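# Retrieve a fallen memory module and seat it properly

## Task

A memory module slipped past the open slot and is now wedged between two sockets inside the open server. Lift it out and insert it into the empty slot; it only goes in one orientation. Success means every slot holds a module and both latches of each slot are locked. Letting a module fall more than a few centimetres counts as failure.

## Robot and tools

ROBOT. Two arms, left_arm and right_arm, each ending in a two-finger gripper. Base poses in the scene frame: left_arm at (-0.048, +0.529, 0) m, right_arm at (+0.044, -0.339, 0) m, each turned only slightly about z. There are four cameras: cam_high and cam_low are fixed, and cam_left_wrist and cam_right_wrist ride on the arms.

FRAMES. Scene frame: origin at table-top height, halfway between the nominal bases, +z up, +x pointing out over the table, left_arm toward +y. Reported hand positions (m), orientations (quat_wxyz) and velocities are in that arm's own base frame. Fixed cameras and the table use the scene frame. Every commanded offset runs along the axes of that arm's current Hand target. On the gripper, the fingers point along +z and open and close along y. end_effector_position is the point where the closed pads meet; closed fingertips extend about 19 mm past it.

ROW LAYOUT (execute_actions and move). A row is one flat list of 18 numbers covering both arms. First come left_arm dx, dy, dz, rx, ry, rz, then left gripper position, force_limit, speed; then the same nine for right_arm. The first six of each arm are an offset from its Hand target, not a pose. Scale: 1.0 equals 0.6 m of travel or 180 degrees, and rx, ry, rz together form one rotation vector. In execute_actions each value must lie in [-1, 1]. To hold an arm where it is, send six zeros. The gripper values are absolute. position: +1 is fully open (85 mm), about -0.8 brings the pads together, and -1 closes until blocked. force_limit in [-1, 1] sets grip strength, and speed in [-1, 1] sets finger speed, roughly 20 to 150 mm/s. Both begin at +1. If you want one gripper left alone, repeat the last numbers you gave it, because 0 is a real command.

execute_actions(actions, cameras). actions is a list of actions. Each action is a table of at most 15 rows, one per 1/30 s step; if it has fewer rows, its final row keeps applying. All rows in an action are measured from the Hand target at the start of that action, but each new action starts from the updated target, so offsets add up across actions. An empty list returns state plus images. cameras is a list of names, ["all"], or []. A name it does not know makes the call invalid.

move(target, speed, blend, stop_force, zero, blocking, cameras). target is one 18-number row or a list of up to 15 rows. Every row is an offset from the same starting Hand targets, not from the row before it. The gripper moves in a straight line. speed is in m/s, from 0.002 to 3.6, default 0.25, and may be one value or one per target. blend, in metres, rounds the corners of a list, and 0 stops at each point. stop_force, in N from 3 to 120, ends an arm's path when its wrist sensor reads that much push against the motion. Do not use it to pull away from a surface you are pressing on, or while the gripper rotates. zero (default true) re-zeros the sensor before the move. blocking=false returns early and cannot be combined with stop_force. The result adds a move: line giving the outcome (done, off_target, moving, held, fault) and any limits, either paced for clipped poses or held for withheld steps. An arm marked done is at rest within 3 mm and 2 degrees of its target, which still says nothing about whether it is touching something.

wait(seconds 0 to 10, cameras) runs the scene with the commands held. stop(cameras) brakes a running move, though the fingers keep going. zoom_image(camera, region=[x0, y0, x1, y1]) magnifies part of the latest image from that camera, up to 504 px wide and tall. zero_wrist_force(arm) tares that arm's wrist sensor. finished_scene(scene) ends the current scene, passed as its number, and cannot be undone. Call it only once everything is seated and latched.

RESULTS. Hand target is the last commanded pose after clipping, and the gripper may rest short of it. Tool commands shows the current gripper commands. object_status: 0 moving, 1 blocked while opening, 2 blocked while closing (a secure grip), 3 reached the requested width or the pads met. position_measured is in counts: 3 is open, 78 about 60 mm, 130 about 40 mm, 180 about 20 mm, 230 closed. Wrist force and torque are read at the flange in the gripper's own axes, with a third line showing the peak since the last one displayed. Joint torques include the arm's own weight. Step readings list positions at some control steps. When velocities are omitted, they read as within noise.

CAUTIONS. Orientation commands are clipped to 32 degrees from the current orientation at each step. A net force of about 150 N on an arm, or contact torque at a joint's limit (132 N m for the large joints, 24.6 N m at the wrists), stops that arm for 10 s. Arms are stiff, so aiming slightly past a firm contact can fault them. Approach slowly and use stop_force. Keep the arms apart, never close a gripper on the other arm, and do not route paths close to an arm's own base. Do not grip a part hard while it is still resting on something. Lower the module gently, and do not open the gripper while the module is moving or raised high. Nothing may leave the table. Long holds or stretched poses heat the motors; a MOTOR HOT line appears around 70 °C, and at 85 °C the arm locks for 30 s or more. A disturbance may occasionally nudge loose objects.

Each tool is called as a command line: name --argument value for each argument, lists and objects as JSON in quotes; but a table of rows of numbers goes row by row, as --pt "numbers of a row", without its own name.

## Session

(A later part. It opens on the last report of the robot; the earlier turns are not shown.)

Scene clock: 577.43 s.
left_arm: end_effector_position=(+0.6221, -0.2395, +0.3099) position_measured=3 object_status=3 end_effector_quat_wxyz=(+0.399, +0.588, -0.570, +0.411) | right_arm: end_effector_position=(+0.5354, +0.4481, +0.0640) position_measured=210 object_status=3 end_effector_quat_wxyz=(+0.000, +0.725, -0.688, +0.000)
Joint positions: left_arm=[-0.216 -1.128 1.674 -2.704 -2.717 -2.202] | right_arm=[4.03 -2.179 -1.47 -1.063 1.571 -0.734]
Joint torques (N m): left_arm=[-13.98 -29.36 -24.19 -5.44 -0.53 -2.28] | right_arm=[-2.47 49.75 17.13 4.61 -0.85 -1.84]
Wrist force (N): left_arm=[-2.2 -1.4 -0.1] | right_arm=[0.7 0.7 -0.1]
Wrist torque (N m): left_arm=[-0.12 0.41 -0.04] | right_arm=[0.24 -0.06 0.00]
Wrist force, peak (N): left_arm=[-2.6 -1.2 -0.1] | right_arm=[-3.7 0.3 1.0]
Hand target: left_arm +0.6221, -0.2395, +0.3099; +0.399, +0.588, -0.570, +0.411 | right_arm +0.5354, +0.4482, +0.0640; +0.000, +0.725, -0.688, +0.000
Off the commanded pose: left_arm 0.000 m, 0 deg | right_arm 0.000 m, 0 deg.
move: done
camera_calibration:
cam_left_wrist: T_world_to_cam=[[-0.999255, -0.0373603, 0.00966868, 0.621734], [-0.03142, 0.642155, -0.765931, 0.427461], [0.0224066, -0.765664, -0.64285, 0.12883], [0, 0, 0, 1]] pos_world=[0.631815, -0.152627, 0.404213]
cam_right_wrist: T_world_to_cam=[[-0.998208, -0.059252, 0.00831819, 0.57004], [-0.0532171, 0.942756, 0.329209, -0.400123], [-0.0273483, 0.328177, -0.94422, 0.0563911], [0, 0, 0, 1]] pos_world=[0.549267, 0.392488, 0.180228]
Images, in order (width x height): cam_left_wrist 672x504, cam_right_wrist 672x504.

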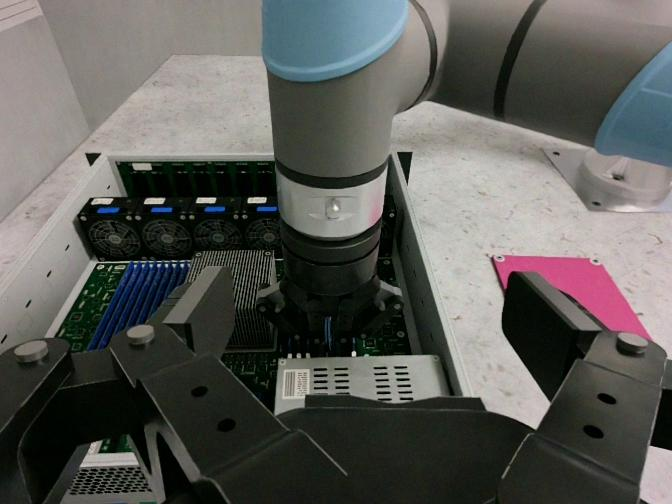

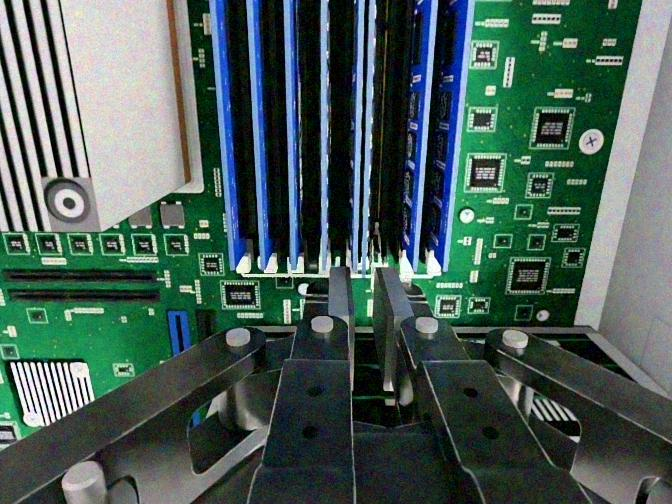

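move --target '[0,0,0,0,0,0,1,1,1, 0,0,0,0,0,0,-1,0.3,-1]' --cameras '["cam_right_wrist","cam_left_wrist"]'

zoom_image --camera "cam_right_wrist" --region '[310, 220, 390, 300]'

zoom_image --camera "cam_left_wrist" --region '[310, 310, 360, 360]'

Scene clock: 584.67 s.
left_arm: end_effector_position=(+0.6221, -0.2395, +0.3099) position_measured=3 object_status=3 end_effector_quat_wxyz=(+0.399, +0.588, -0.570, +0.411) | right_arm: end_effector_position=(+0.5354, +0.4482, +0.0640) position_measured=231 object_status=0 end_effector_quat_wxyz=(+0.000, +0.725, -0.688, +0.000)
Joint positions: left_arm=[-0.216 -1.128 1.674 -2.704 -2.717 -2.202] | right_arm=[4.03 -2.178 -1.47 -1.063 1.571 -0.734]
Joint torques (N m): left_arm=[-13.99 -30.19 -24.27 -5.39 -0.6 -2.31] | right_arm=[5.95 52.4 24.37 4.3 -0.1 1.46]
Wrist force (N): left_arm=[-2.3 -1.1 -0.2] | right_arm=[0.6 2.2 -0.8]
Wrist torque (N m): left_arm=[-0.08 0.41 -0.03] | right_arm=[0.18 -0.05 0.02]
Wrist force, peak (N): left_arm=[-2.6 -1.4 -0.2] | right_arm=[0.5 2.4 -1.1]
Hand target: left_arm +0.6221, -0.2395, +0.3099; +0.399, +0.588, -0.570, +0.411 | right_arm +0.5354, +0.4482, +0.0640; +0.000, +0.725, -0.688, +0.000
Off the commanded pose: left_arm 0.000 m, 0 deg | right_arm 0.000 m, 0 deg.
move: done
camera_calibration:
cam_left_wrist: T_world_to_cam=[[-0.999255, -0.0373603, 0.00966868, 0.621734], [-0.03142, 0.642155, -0.765931, 0.427461], [0.0224066, -0.765664, -0.64285, 0.12883], [0, 0, 0, 1]] pos_world=[0.631815, -0.152627, 0.404213]
cam_right_wrist: T_world_to_cam=[[-0.998203, -0.0593446, 0.00827914, 0.570079], [-0.0533148, 0.942719, 0.329299, -0.400104], [-0.027347, 0.328266, -0.944189, 0.0564448], [0, 0, 0, 1]] pos_world=[0.549267, 0.392488, 0.180328]
Images, in order (width x height): cam_left_wrist 672x504, cam_right_wrist 672x504.

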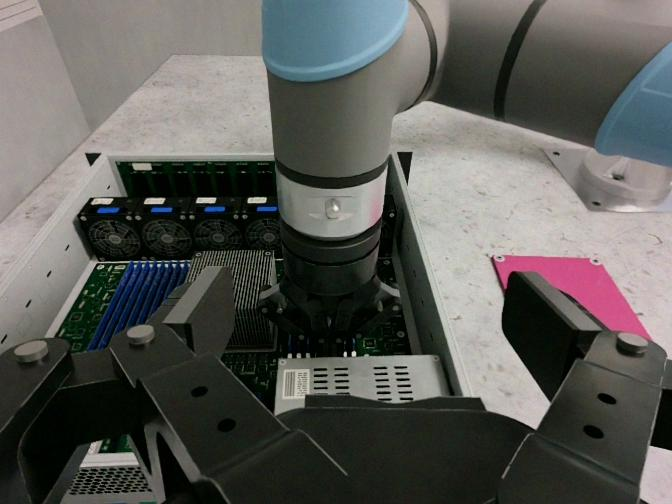

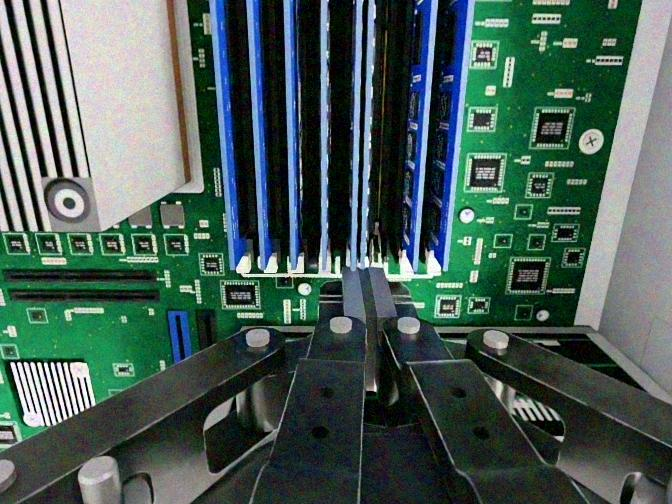

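Scaled by 6.300 from the camera's 672x504 image, which has a finer 960x720 frame.

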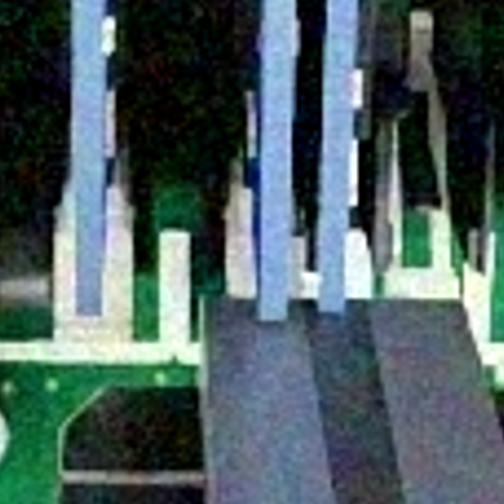

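Scaled by 10.080 from the camera's 672x504 image, which has a finer 960x720 frame.

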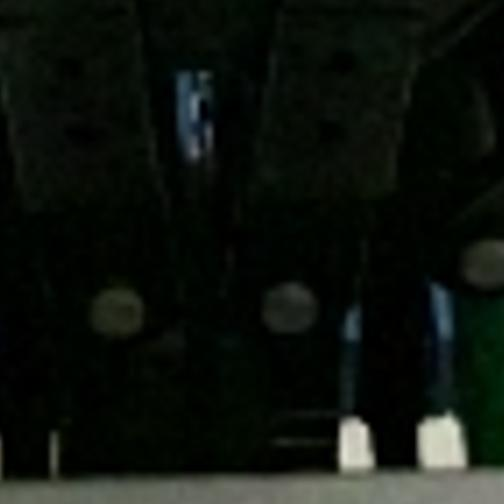

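move --target '[0,0,0,0,0,0,1,1,1, 0,0,0,0,0,0,-0.97,0.8,-1]'

move --target '[0,0,0,0,0,0,1,1,1, 0,0,-0.0133,0,0,0,-0.97,0.8,-1]' --speed 0.01 --cameras '["cam_right_wrist","cam_left_wrist","cam_low"]'

zoom_image --camera "cam_right_wrist" --region '[290, 180, 410, 300]'

zoom_image --camera "cam_low" --region '[280, 190, 420, 280]'

Scene clock: 593.53 s.
left_arm: end_effector_position=(+0.6221, -0.2395, +0.3099) position_measured=3 object_status=3 end_effector_quat_wxyz=(+0.399, +0.588, -0.570, +0.411) | right_arm: end_effector_position=(+0.5354, +0.4482, +0.0640) position_measured=232 object_status=3 end_effector_quat_wxyz=(+0.000, +0.725, -0.688, +0.000)
Joint positions: left_arm=[-0.216 -1.128 1.674 -2.704 -2.717 -2.202] | right_arm=[4.03 -2.178 -1.47 -1.063 1.571 -0.734]
Joint torques (N m): left_arm=[-14.25 -30 -24.22 -5.39 -0.68 -2.28] | right_arm=[5.53 50.78 25.94 4.26 0.74 1.57]
Wrist force (N): left_arm=[-2.3 -1.2 -0.3] | right_arm=[0.4 2.2 -0.2]
Wrist torque (N m): left_arm=[-0.08 0.41 -0.04] | right_arm=[0.20 -0.04 0.02]
Wrist force, peak (N): left_arm=[-2.6 -1.4 -0.1] | right_arm=[0.6 2.3 -1.5]
Hand target: left_arm +0.6221, -0.2395, +0.3099; +0.399, +0.588, -0.570, +0.411 | right_arm +0.5354, +0.4482, +0.0640; +0.000, +0.725, -0.688, +0.000
Off the commanded pose: left_arm 0.000 m, 0 deg | right_arm 0.000 m, 0 deg.
move: done

Scene clock: 594.57 s.
left_arm: end_effector_position=(+0.6221, -0.2395, +0.3099) position_measured=3 object_status=3 end_effector_quat_wxyz=(+0.399, +0.588, -0.570, +0.411) | right_arm: end_effector_position=(+0.5354, +0.4482, +0.0721) position_measured=232 object_status=3 end_effector_quat_wxyz=(+0.000, +0.725, -0.688, +0.000)
Joint positions: left_arm=[-0.216 -1.128 1.674 -2.704 -2.717 -2.202] | right_arm=[4.03 -2.169 -1.462 -1.08 1.571 -0.734]
Joint torques (N m): left_arm=[-14.17 -29.87 -23.97 -5.33 -0.7 -2.26] | right_arm=[4.29 45.22 22.31 2.68 0.4 1.21]
Wrist force (N): left_arm=[-2.2 -1.2 0.0] | right_arm=[0.5 1.0 -0.1]
Wrist torque (N m): left_arm=[-0.09 0.41 -0.04] | right_arm=[0.25 -0.05 0.00]
Wrist force, peak (N): left_arm=[-2.5 -1.3 -0.3] | right_arm=[0.4 2.5 -1.1]
Hand target: left_arm +0.6221, -0.2395, +0.3099; +0.399, +0.588, -0.570, +0.411 | right_arm +0.5354, +0.4482, +0.0720; +0.000, +0.725, -0.688, +0.000
Off the commanded pose: left_arm 0.000 m, 0 deg | right_arm 0.000 m, 0 deg.
move: done
camera_calibration:
cam_left_wrist: T_world_to_cam=[[-0.999255, -0.0373603, 0.00966868, 0.621734], [-0.03142, 0.642155, -0.765931, 0.427461], [0.0224066, -0.765664, -0.64285, 0.12883], [0, 0, 0, 1]] pos_world=[0.631815, -0.152627, 0.404213]
cam_right_wrist: T_world_to_cam=[[-0.998203, -0.0593506, 0.00827701, 0.570015], [-0.0533212, 0.942719, 0.329299, -0.402734], [-0.027347, 0.328266, -0.944189, 0.0639983], [0, 0, 0, 1]] pos_world=[0.549267, 0.392488, 0.188328]
Images, in order (width x height): cam_low 672x504, cam_left_wrist 672x504, cam_right_wrist 672x504.

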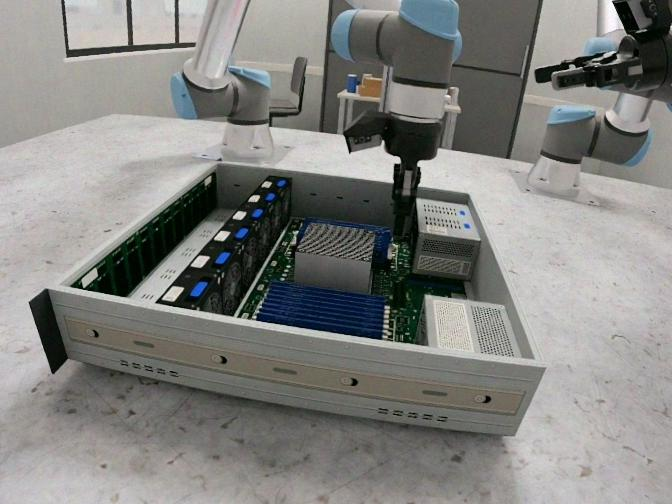

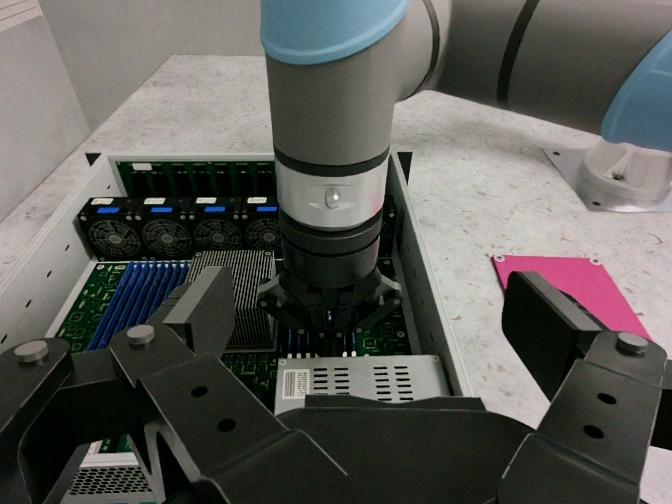

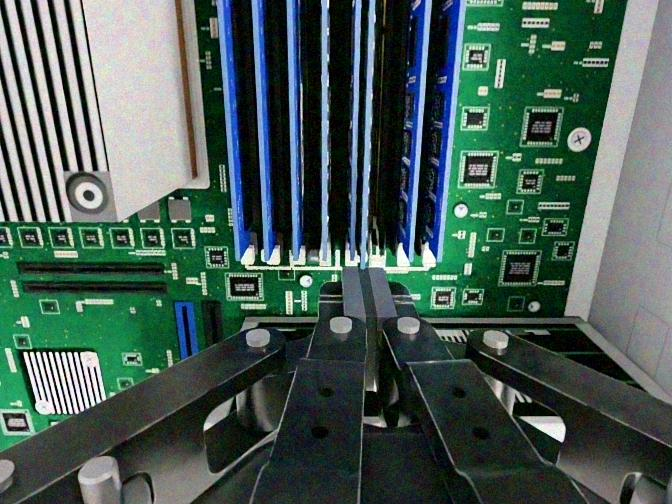

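Scaled by 4.200 from the camera's 672x504 image, which has a finer 960x720 frame.

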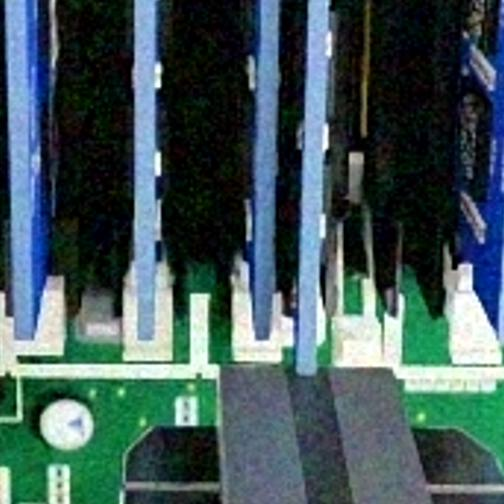

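Scaled by 3.600 from the camera's 672x504 image, which has a finer 960x720 frame.

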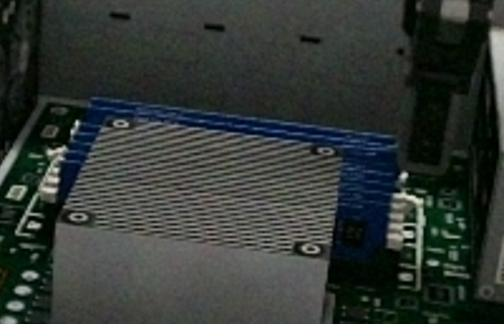

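move --target '[0,0,0,0,0,0,1,1,1, 0,0,-0.025,0,0,0,-0.97,0.8,-1]' --speed 0.015 --cameras '["cam_right_wrist","cam_low"]'

zoom_image --camera "cam_low" --region '[280, 170, 420, 260]'

zoom_image --camera "cam_right_wrist" --region '[290, 180, 410, 300]'

Scene clock: 602.00 s.
left_arm: end_effector_position=(+0.6221, -0.2395, +0.3099) position_measured=3 object_status=3 end_effector_quat_wxyz=(+0.399, +0.588, -0.570, +0.411) | right_arm: end_effector_position=(+0.5354, +0.4482, +0.0872) position_measured=232 object_status=3 end_effector_quat_wxyz=(+0.000, +0.725, -0.688, +0.000)
Joint positions: left_arm=[-0.216 -1.128 1.674 -2.704 -2.717 -2.202] | right_arm=[4.03 -2.153 -1.447 -1.112 1.571 -0.734]
Joint torques (N m): left_arm=[-13.6 -29.98 -24.52 -5.41 -0.79 -2.32] | right_arm=[-3.14 38.77 18.61 4.15 1.18 -1.51]
Wrist force (N): left_arm=[-2.5 -1.1 -0.1] | right_arm=[0.2 0.3 0.5]
Wrist torque (N m): left_arm=[-0.07 0.42 -0.03] | right_arm=[0.22 -0.01 0.00]
Wrist force, peak (N): left_arm=[-2.6 -1.4 -0.2] | right_arm=[0.4 1.4 -0.5]
Hand target: left_arm +0.6221, -0.2395, +0.3099; +0.399, +0.588, -0.570, +0.411 | right_arm +0.5354, +0.4481, +0.0870; +0.000, +0.725, -0.688, +0.000
Off the commanded pose: left_arm 0.000 m, 0 deg | right_arm 0.000 m, 0 deg.
move: done
camera_calibration:
cam_right_wrist: T_world_to_cam=[[-0.998203, -0.0593506, 0.00827701, 0.56989], [-0.0533212, 0.942719, 0.329299, -0.407707], [-0.027347, 0.328266, -0.944189, 0.0782555], [0, 0, 0, 1]] pos_world=[0.549267, 0.392488, 0.203428]
Images, in order (width x height): cam_low 672x504, cam_right_wrist 672x504.

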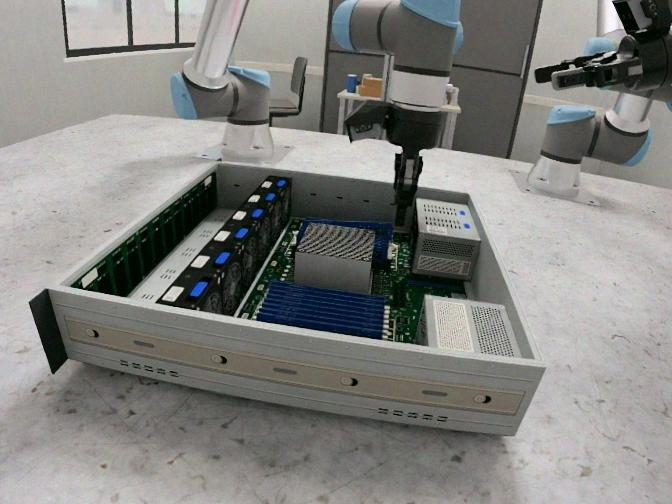

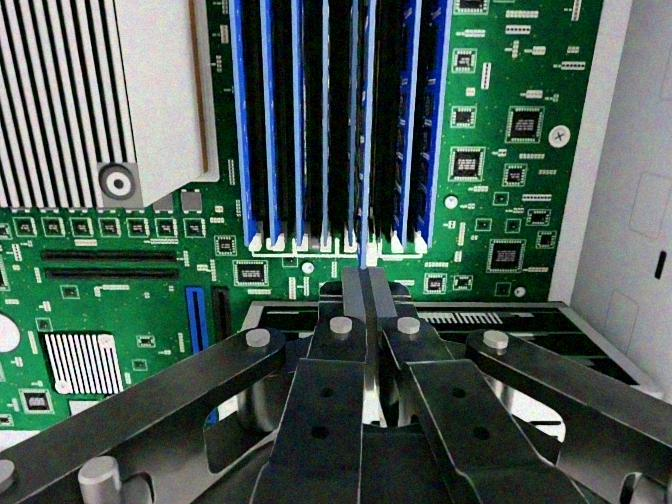

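Scaled by 3.600 from the camera's 672x504 image, which has a finer 960x720 frame.

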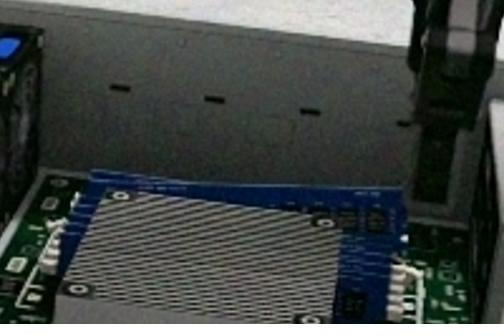

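Scaled by 4.200 from the camera's 672x504 image, which has a finer 960x720 frame.

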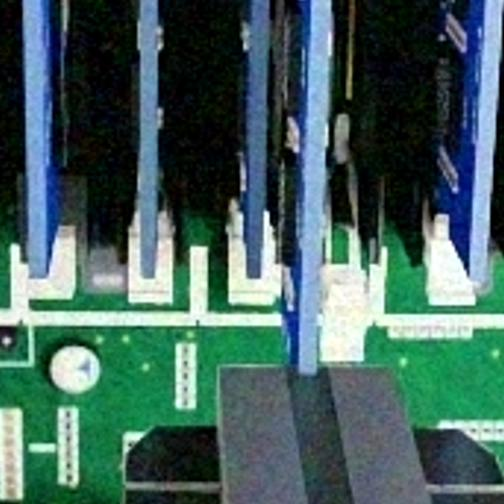

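move --target '[0,0,0,0,0,0,1,1,1, 0,0,-0.0333,0,0,0,-0.97,0.8,-1]' --speed 0.03 --cameras '["cam_low","cam_left_wrist","cam_right_wrist"]'

Scene clock: 637.23 s.
left_arm: end_effector_position=(+0.6221, -0.2395, +0.3099) position_measured=3 object_status=3 end_effector_quat_wxyz=(+0.399, +0.588, -0.570, +0.411) | right_arm: end_effector_position=(+0.5354, +0.4481, +0.1072) position_measured=232 object_status=3 end_effector_quat_wxyz=(+0.000, +0.725, -0.688, +0.000)
Joint positions: left_arm=[-0.216 -1.128 1.674 -2.704 -2.717 -2.202] | right_arm=[4.03 -2.133 -1.423 -1.155 1.571 -0.734]
Joint torques (N m): left_arm=[-13.61 -30.13 -24.46 -5.37 -0.84 -2.27] | right_arm=[-4.27 37.59 14.49 4.76 1.31 -1.95]
Wrist force (N): left_arm=[-2.3 -1.2 -0.1] | right_arm=[0.4 0.1 0.1]
Wrist torque (N m): left_arm=[-0.09 0.41 -0.03] | right_arm=[0.18 -0.07 0.01]
Wrist force, peak (N): left_arm=[-2.6 -1.1 -0.4] | right_arm=[0.3 0.3 1.1]
Hand target: left_arm +0.6221, -0.2395, +0.3099; +0.399, +0.588, -0.570, +0.411 | right_arm +0.5354, +0.4481, +0.1070; +0.000, +0.725, -0.688, +0.000
Off the commanded pose: left_arm 0.000 m, 0 deg | right_arm 0.000 m, 0 deg.
move: done
camera_calibration:
cam_left_wrist: T_world_to_cam=[[-0.999255, -0.0373603, 0.00966868, 0.621734], [-0.03142, 0.642155, -0.765931, 0.427461], [0.0224066, -0.765664, -0.64285, 0.12883], [0, 0, 0, 1]] pos_world=[0.631815, -0.152627, 0.404213]
cam_right_wrist: T_world_to_cam=[[-0.998206, -0.0593155, 0.00817731, 0.569735], [-0.0533183, 0.94269, 0.329383, -0.414302], [-0.0272462, 0.328356, -0.944161, 0.0970429], [0, 0, 0, 1]] pos_world=[0.549267, 0.392487, 0.223429]
Images, in order (width x height): cam_low 672x504, cam_left_wrist 672x504, cam_right_wrist 672x504.

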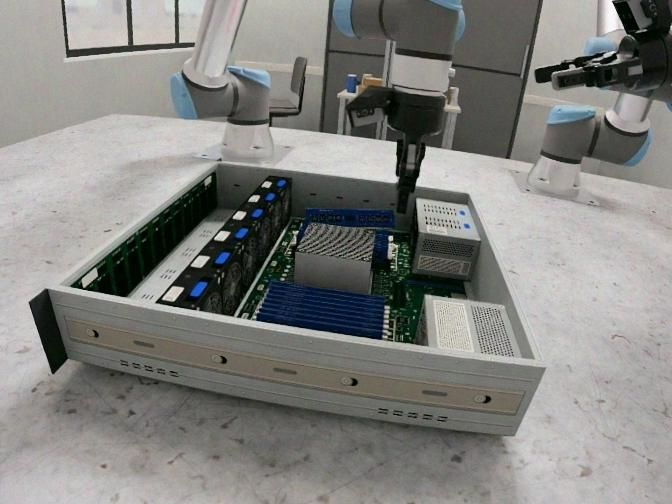

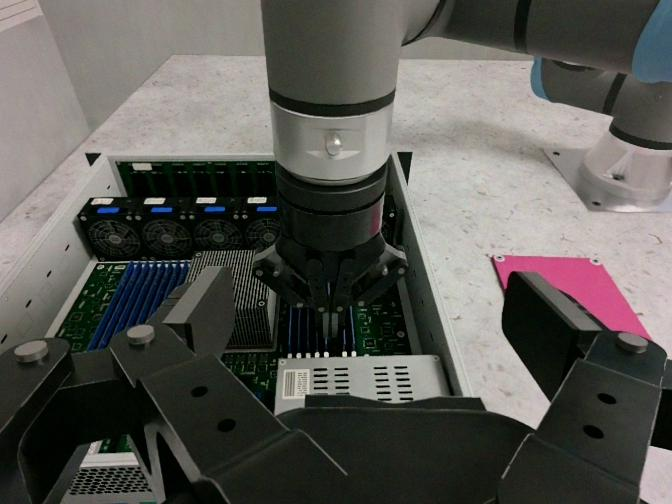

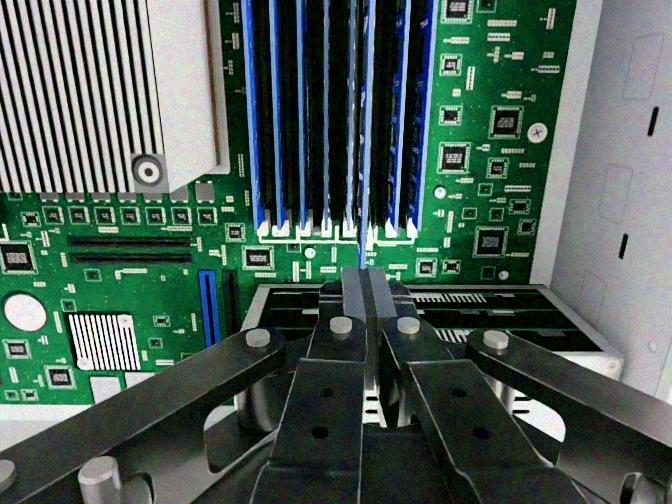

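zoom_image --camera "cam_low" --region '[240, 140, 480, 360]'

zoom_image --camera "cam_right_wrist" --region '[230, 0, 450, 290]'

zoom_image --camera "cam_left_wrist" --region '[250, 250, 420, 370]'

Scaled by 2.100 from the camera's 672x504 image, which has a finer 960x720 frame.

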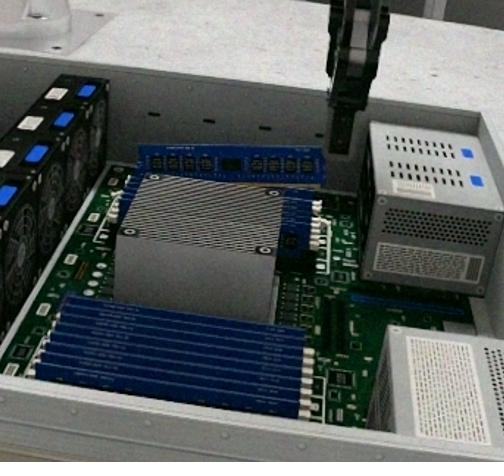

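Scaled by 1.738 from the camera's 672x504 image, which has a finer 960x720 frame.

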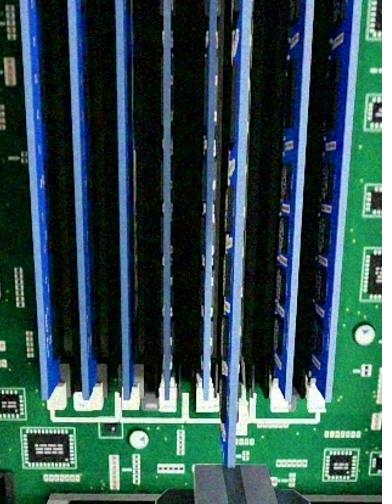

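Scaled by 2.965 from the camera's 672x504 image, which has a finer 960x720 frame.

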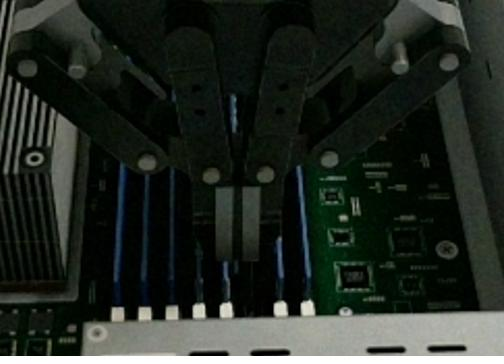

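move --target '[0,0,0,0,0,0,1,1,1, 0,0,-0.0417,0,0,0,-0.97,0.8,-1]' --speed 0.04 --cameras '["cam_low","cam_left_wrist","cam_right_wrist","cam_high"]'

zoom_image --camera "cam_low" --region '[280, 160, 440, 280]'

zoom_image --camera "cam_right_wrist" --region '[230, 0, 450, 290]'

zoom_image --camera "cam_left_wrist" --region '[230, 230, 420, 370]'

Scene clock: 653.33 s.
left_arm: end_effector_position=(+0.6221, -0.2395, +0.3099) position_measured=3 object_status=3 end_effector_quat_wxyz=(+0.399, +0.588, -0.570, +0.411) | right_arm: end_effector_position=(+0.5354, +0.4481, +0.1322) position_measured=232 object_status=3 end_effector_quat_wxyz=(+0.000, +0.725, -0.688, +0.000) end_effector_velocity=(+0.000, +0.000, -0.002) end_effector_angular_velocity=(+0.000, -0.001, +0.000)
Joint positions: left_arm=[-0.216 -1.128 1.674 -2.704 -2.717 -2.202] | right_arm=[4.03 -2.11 -1.391 -1.21 1.571 -0.734]
Joint velocities: left_arm=[within noise] | right_arm=[0 -0.002 -0.003 0.006 0 -0.001]
Joint torques (N m): left_arm=[-14.01 -30.25 -23.93 -5.32 -0.9 -2.29] | right_arm=[-5.01 37.1 14.74 4.62 1.19 -2.04]
Wrist force (N): left_arm=[-2.5 -1.3 -0.2] | right_arm=[0.1 -0.1 0.1]
Wrist torque (N m): left_arm=[-0.11 0.43 -0.04] | right_arm=[0.12 0.03 0.02]
Wrist force, peak (N): left_arm=[-2.5 -1.3 -0.2] | right_arm=[0.5 0.0 0.9]
Hand target: left_arm +0.6221, -0.2395, +0.3099; +0.399, +0.588, -0.570, +0.411 | right_arm +0.5354, +0.4481, +0.1320; +0.000, +0.725, -0.688, +0.000
Off the commanded pose: left_arm 0.000 m, 0 deg | right_arm 0.000 m, 0 deg.
move: done
camera_calibration:
cam_left_wrist: T_world_to_cam=[[-0.999255, -0.0373603, 0.00966868, 0.621734], [-0.03142, 0.642155, -0.765931, 0.427461], [0.0224066, -0.765664, -0.64285, 0.12883], [0, 0, 0, 1]] pos_world=[0.631815, -0.152627, 0.404213]
cam_right_wrist: T_world_to_cam=[[-0.998206, -0.0593155, 0.00817731, 0.569524], [-0.0533183, 0.94269, 0.329383, -0.422442], [-0.0272462, 0.328356, -0.944161, 0.12068], [0, 0, 0, 1]] pos_world=[0.549267, 0.392387, 0.248429]

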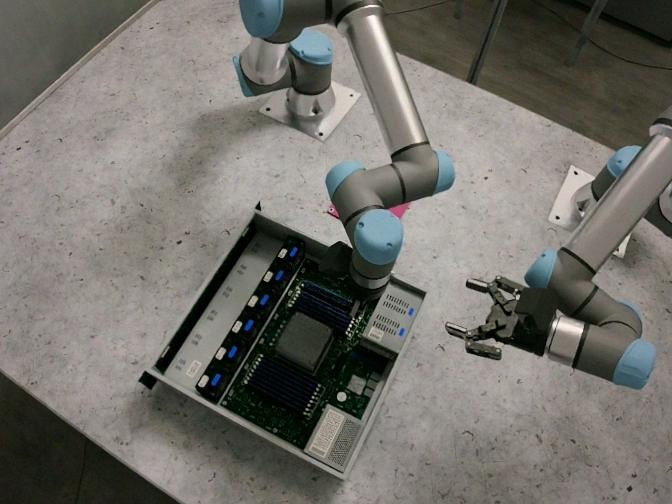

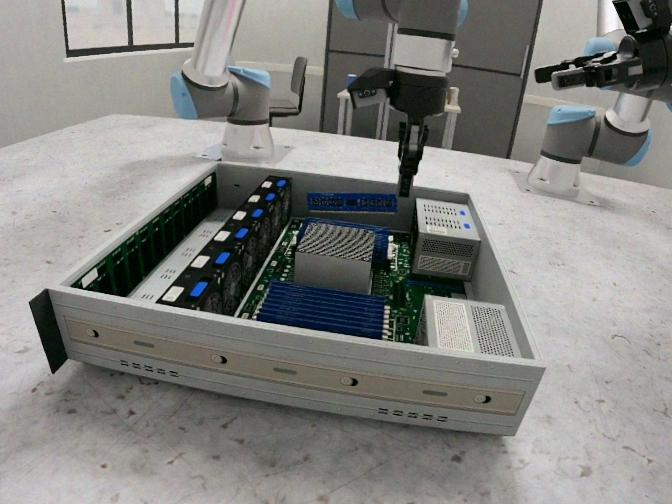

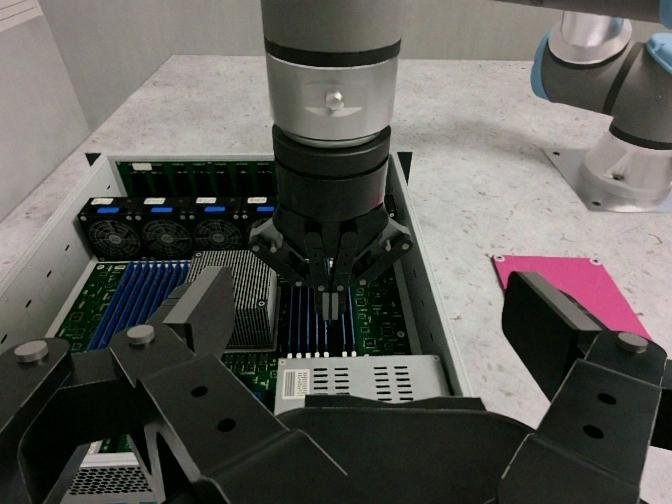

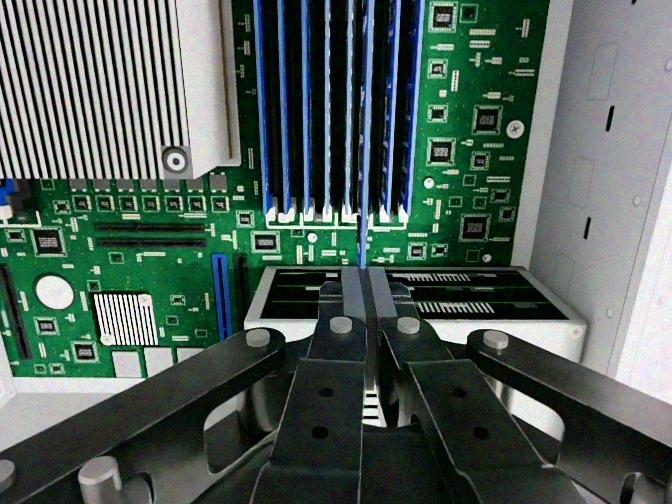

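Scaled by 3.150 from the camera's 672x504 image, which has a finer 960x720 frame.

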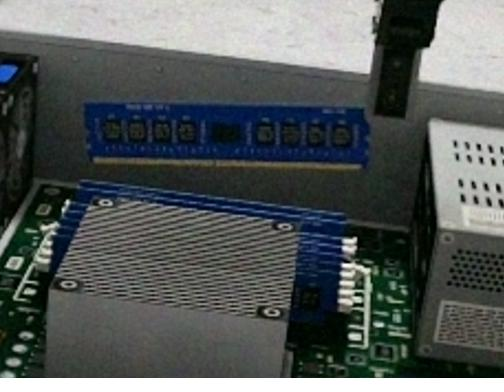

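Scaled by 1.738 from the camera's 672x504 image, which has a finer 960x720 frame.

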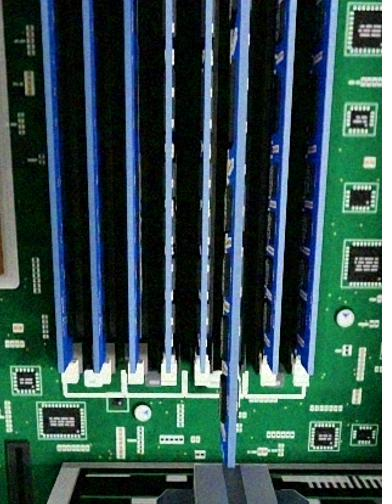

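Scaled by 2.653 from the camera's 672x504 image, which has a finer 960x720 frame.

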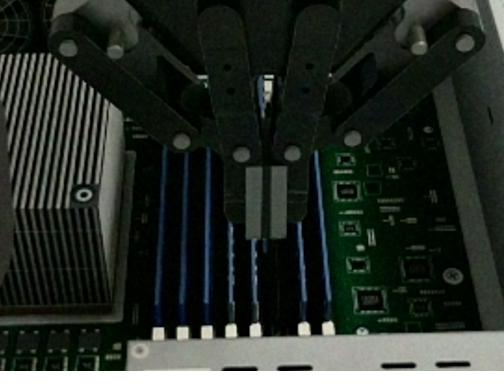

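zoom_image --camera "cam_low" --region '[296, 182, 416, 272]'

zoom_image --camera "cam_low" --region '[296, 182, 356, 232]'

zoom_image --camera "cam_low" --region '[346, 182, 406, 232]'

Scaled by 4.200 from the camera's 672x504 image, which has a finer 960x720 frame.

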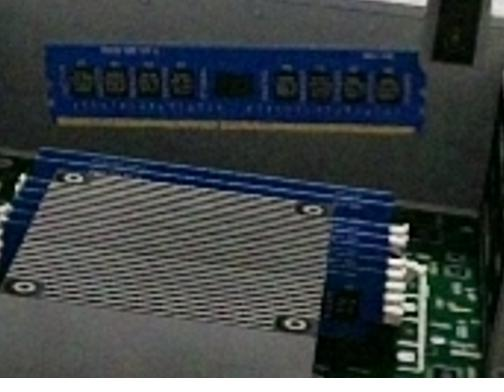

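Scaled by 8.400 from the camera's 672x504 image, which has a finer 960x720 frame.

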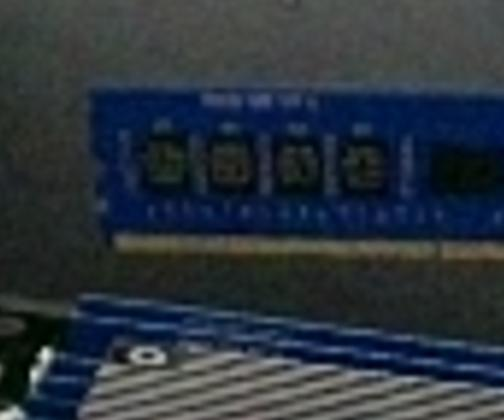

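Scaled by 8.400 from the camera's 672x504 image, which has a finer 960x720 frame.

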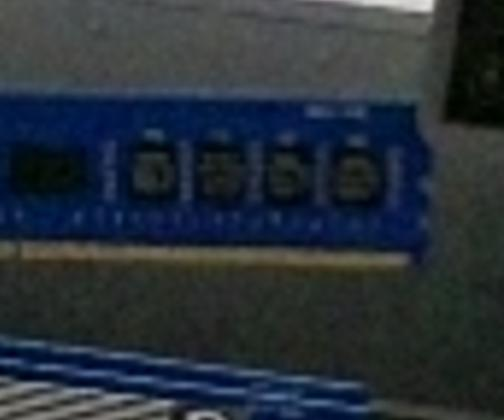

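move --target '[0,0,0,0,0,0,1,1,1, 0,0,0,0,0.032,0,-0.97,0.8,-1]' --speed 0.04 --cameras '["cam_low","cam_left_wrist","cam_right_wrist"]'

zoom_image --camera "cam_low" --region '[296, 172, 416, 262]'

zoom_image --camera "cam_low" --region '[296, 182, 356, 232]'

zoom_image --camera "cam_low" --region '[346, 182, 406, 232]'

zoom_image --camera "cam_right_wrist" --region '[230, 0, 450, 290]'

zoom_image --camera "cam_left_wrist" --region '[230, 230, 420, 370]'

Scene clock: 710.43 s.
left_arm: end_effector_position=(+0.6221, -0.2395, +0.3099) position_measured=3 object_status=3 end_effector_quat_wxyz=(+0.399, +0.588, -0.570, +0.411) | right_arm: end_effector_position=(+0.5354, +0.4482, +0.1320) position_measured=232 object_status=3 end_effector_quat_wxyz=(+0.034, +0.724, -0.687, +0.036) end_effector_velocity=(+0.000, +0.001, +0.001) end_effector_angular_velocity=(+0.006, +0.000, +0.000)
Joint positions: left_arm=[-0.216 -1.128 1.674 -2.704 -2.717 -2.202] | right_arm=[4.055 -2.143 -1.322 -1.323 1.506 -0.707]
Joint velocities: left_arm=[within noise] | right_arm=[-0.001 0.001 -0.001 0.005 0.003 -0.001]
Joint torques (N m): left_arm=[-12.56 -29.69 -24.17 -5.29 -1.08 -2.29] | right_arm=[-2.82 52.64 15.12 4.53 1.62 -1.13]
Wrist force (N): left_arm=[-2.2 -0.9 -0.2] | right_arm=[0.4 0.2 0.0]
Wrist torque (N m): left_arm=[-0.04 0.39 -0.03] | right_arm=[0.15 -0.07 -0.14]
Wrist force, peak (N): left_arm=[-2.5 -1.3 -0.1] | right_arm=[0.8 -0.2 0.3]
Hand target: left_arm +0.6221, -0.2395, +0.3099; +0.399, +0.588, -0.570, +0.411 | right_arm +0.5354, +0.4481, +0.1320; +0.034, +0.725, -0.687, +0.036
Off the commanded pose: left_arm 0.000 m, 0 deg | right_arm 0.000 m, 0 deg.
move: done
camera_calibration:
cam_left_wrist: T_world_to_cam=[[-0.999255, -0.0373603, 0.00966868, 0.621734], [-0.03142, 0.642155, -0.765931, 0.427461], [0.0224066, -0.765664, -0.64285, 0.12883], [0, 0, 0, 1]] pos_world=[0.631815, -0.152627, 0.404213]
cam_right_wrist: T_world_to_cam=[[-0.998255, -0.0583718, 0.00892032, 0.569051], [-0.0547004, 0.971022, 0.232648, -0.421692], [-0.0222419, 0.231754, -0.97252, 0.164798], [0, 0, 0, 1]] pos_world=[0.548656, 0.404495, 0.253299]
Images, in order (width x height): cam_low 672x504, cam_left_wrist 672x504, cam_right_wrist 672x504.

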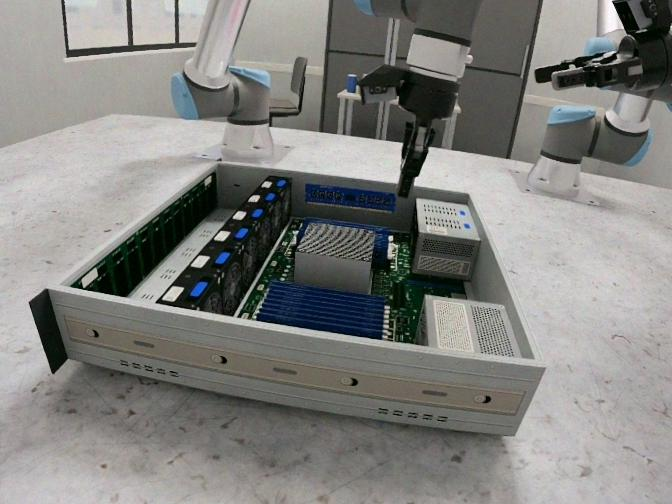

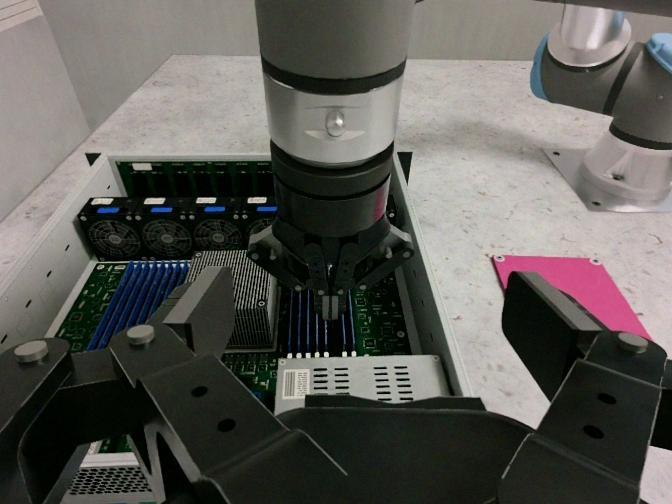

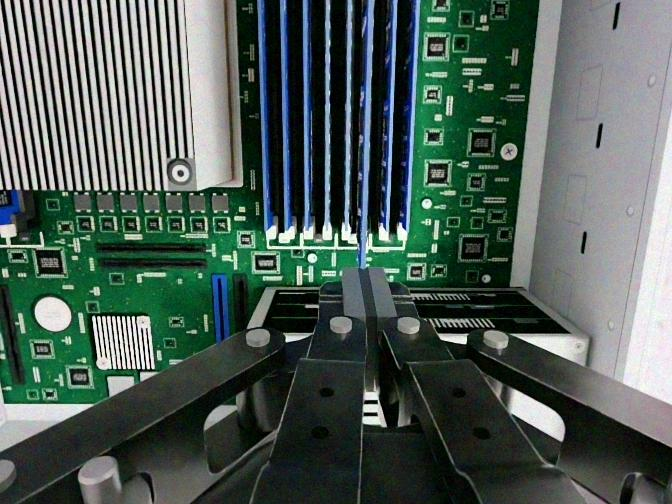

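Scaled by 4.200 from the camera's 672x504 image, which has a finer 960x720 frame.

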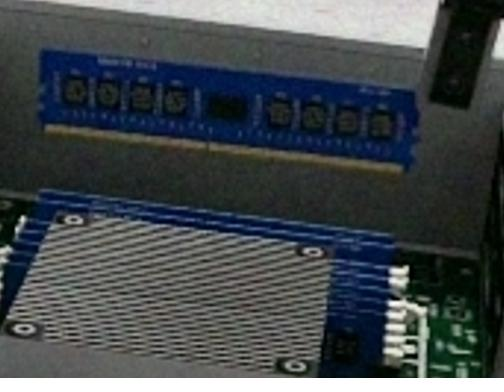

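Scaled by 8.400 from the camera's 672x504 image, which has a finer 960x720 frame.

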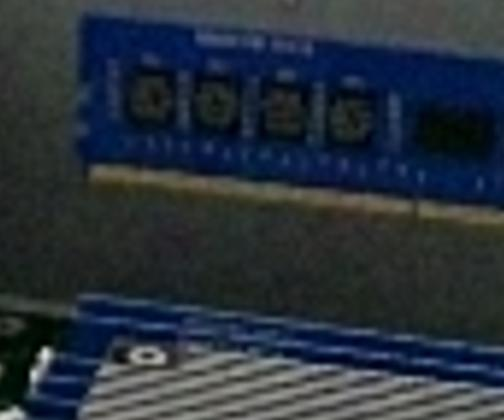

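Scaled by 8.400 from the camera's 672x504 image, which has a finer 960x720 frame.

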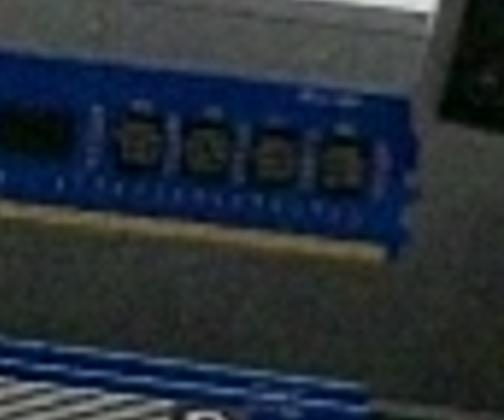

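Scaled by 1.738 from the camera's 672x504 image, which has a finer 960x720 frame.

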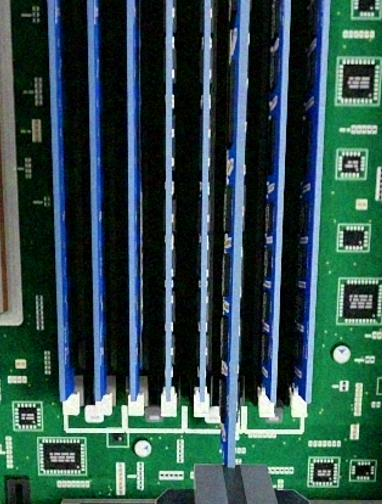

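Scaled by 2.653 from the camera's 672x504 image, which has a finer 960x720 frame.

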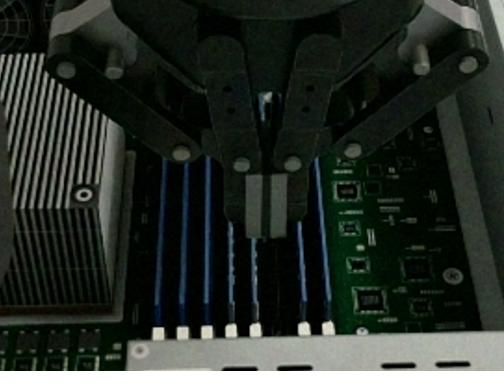

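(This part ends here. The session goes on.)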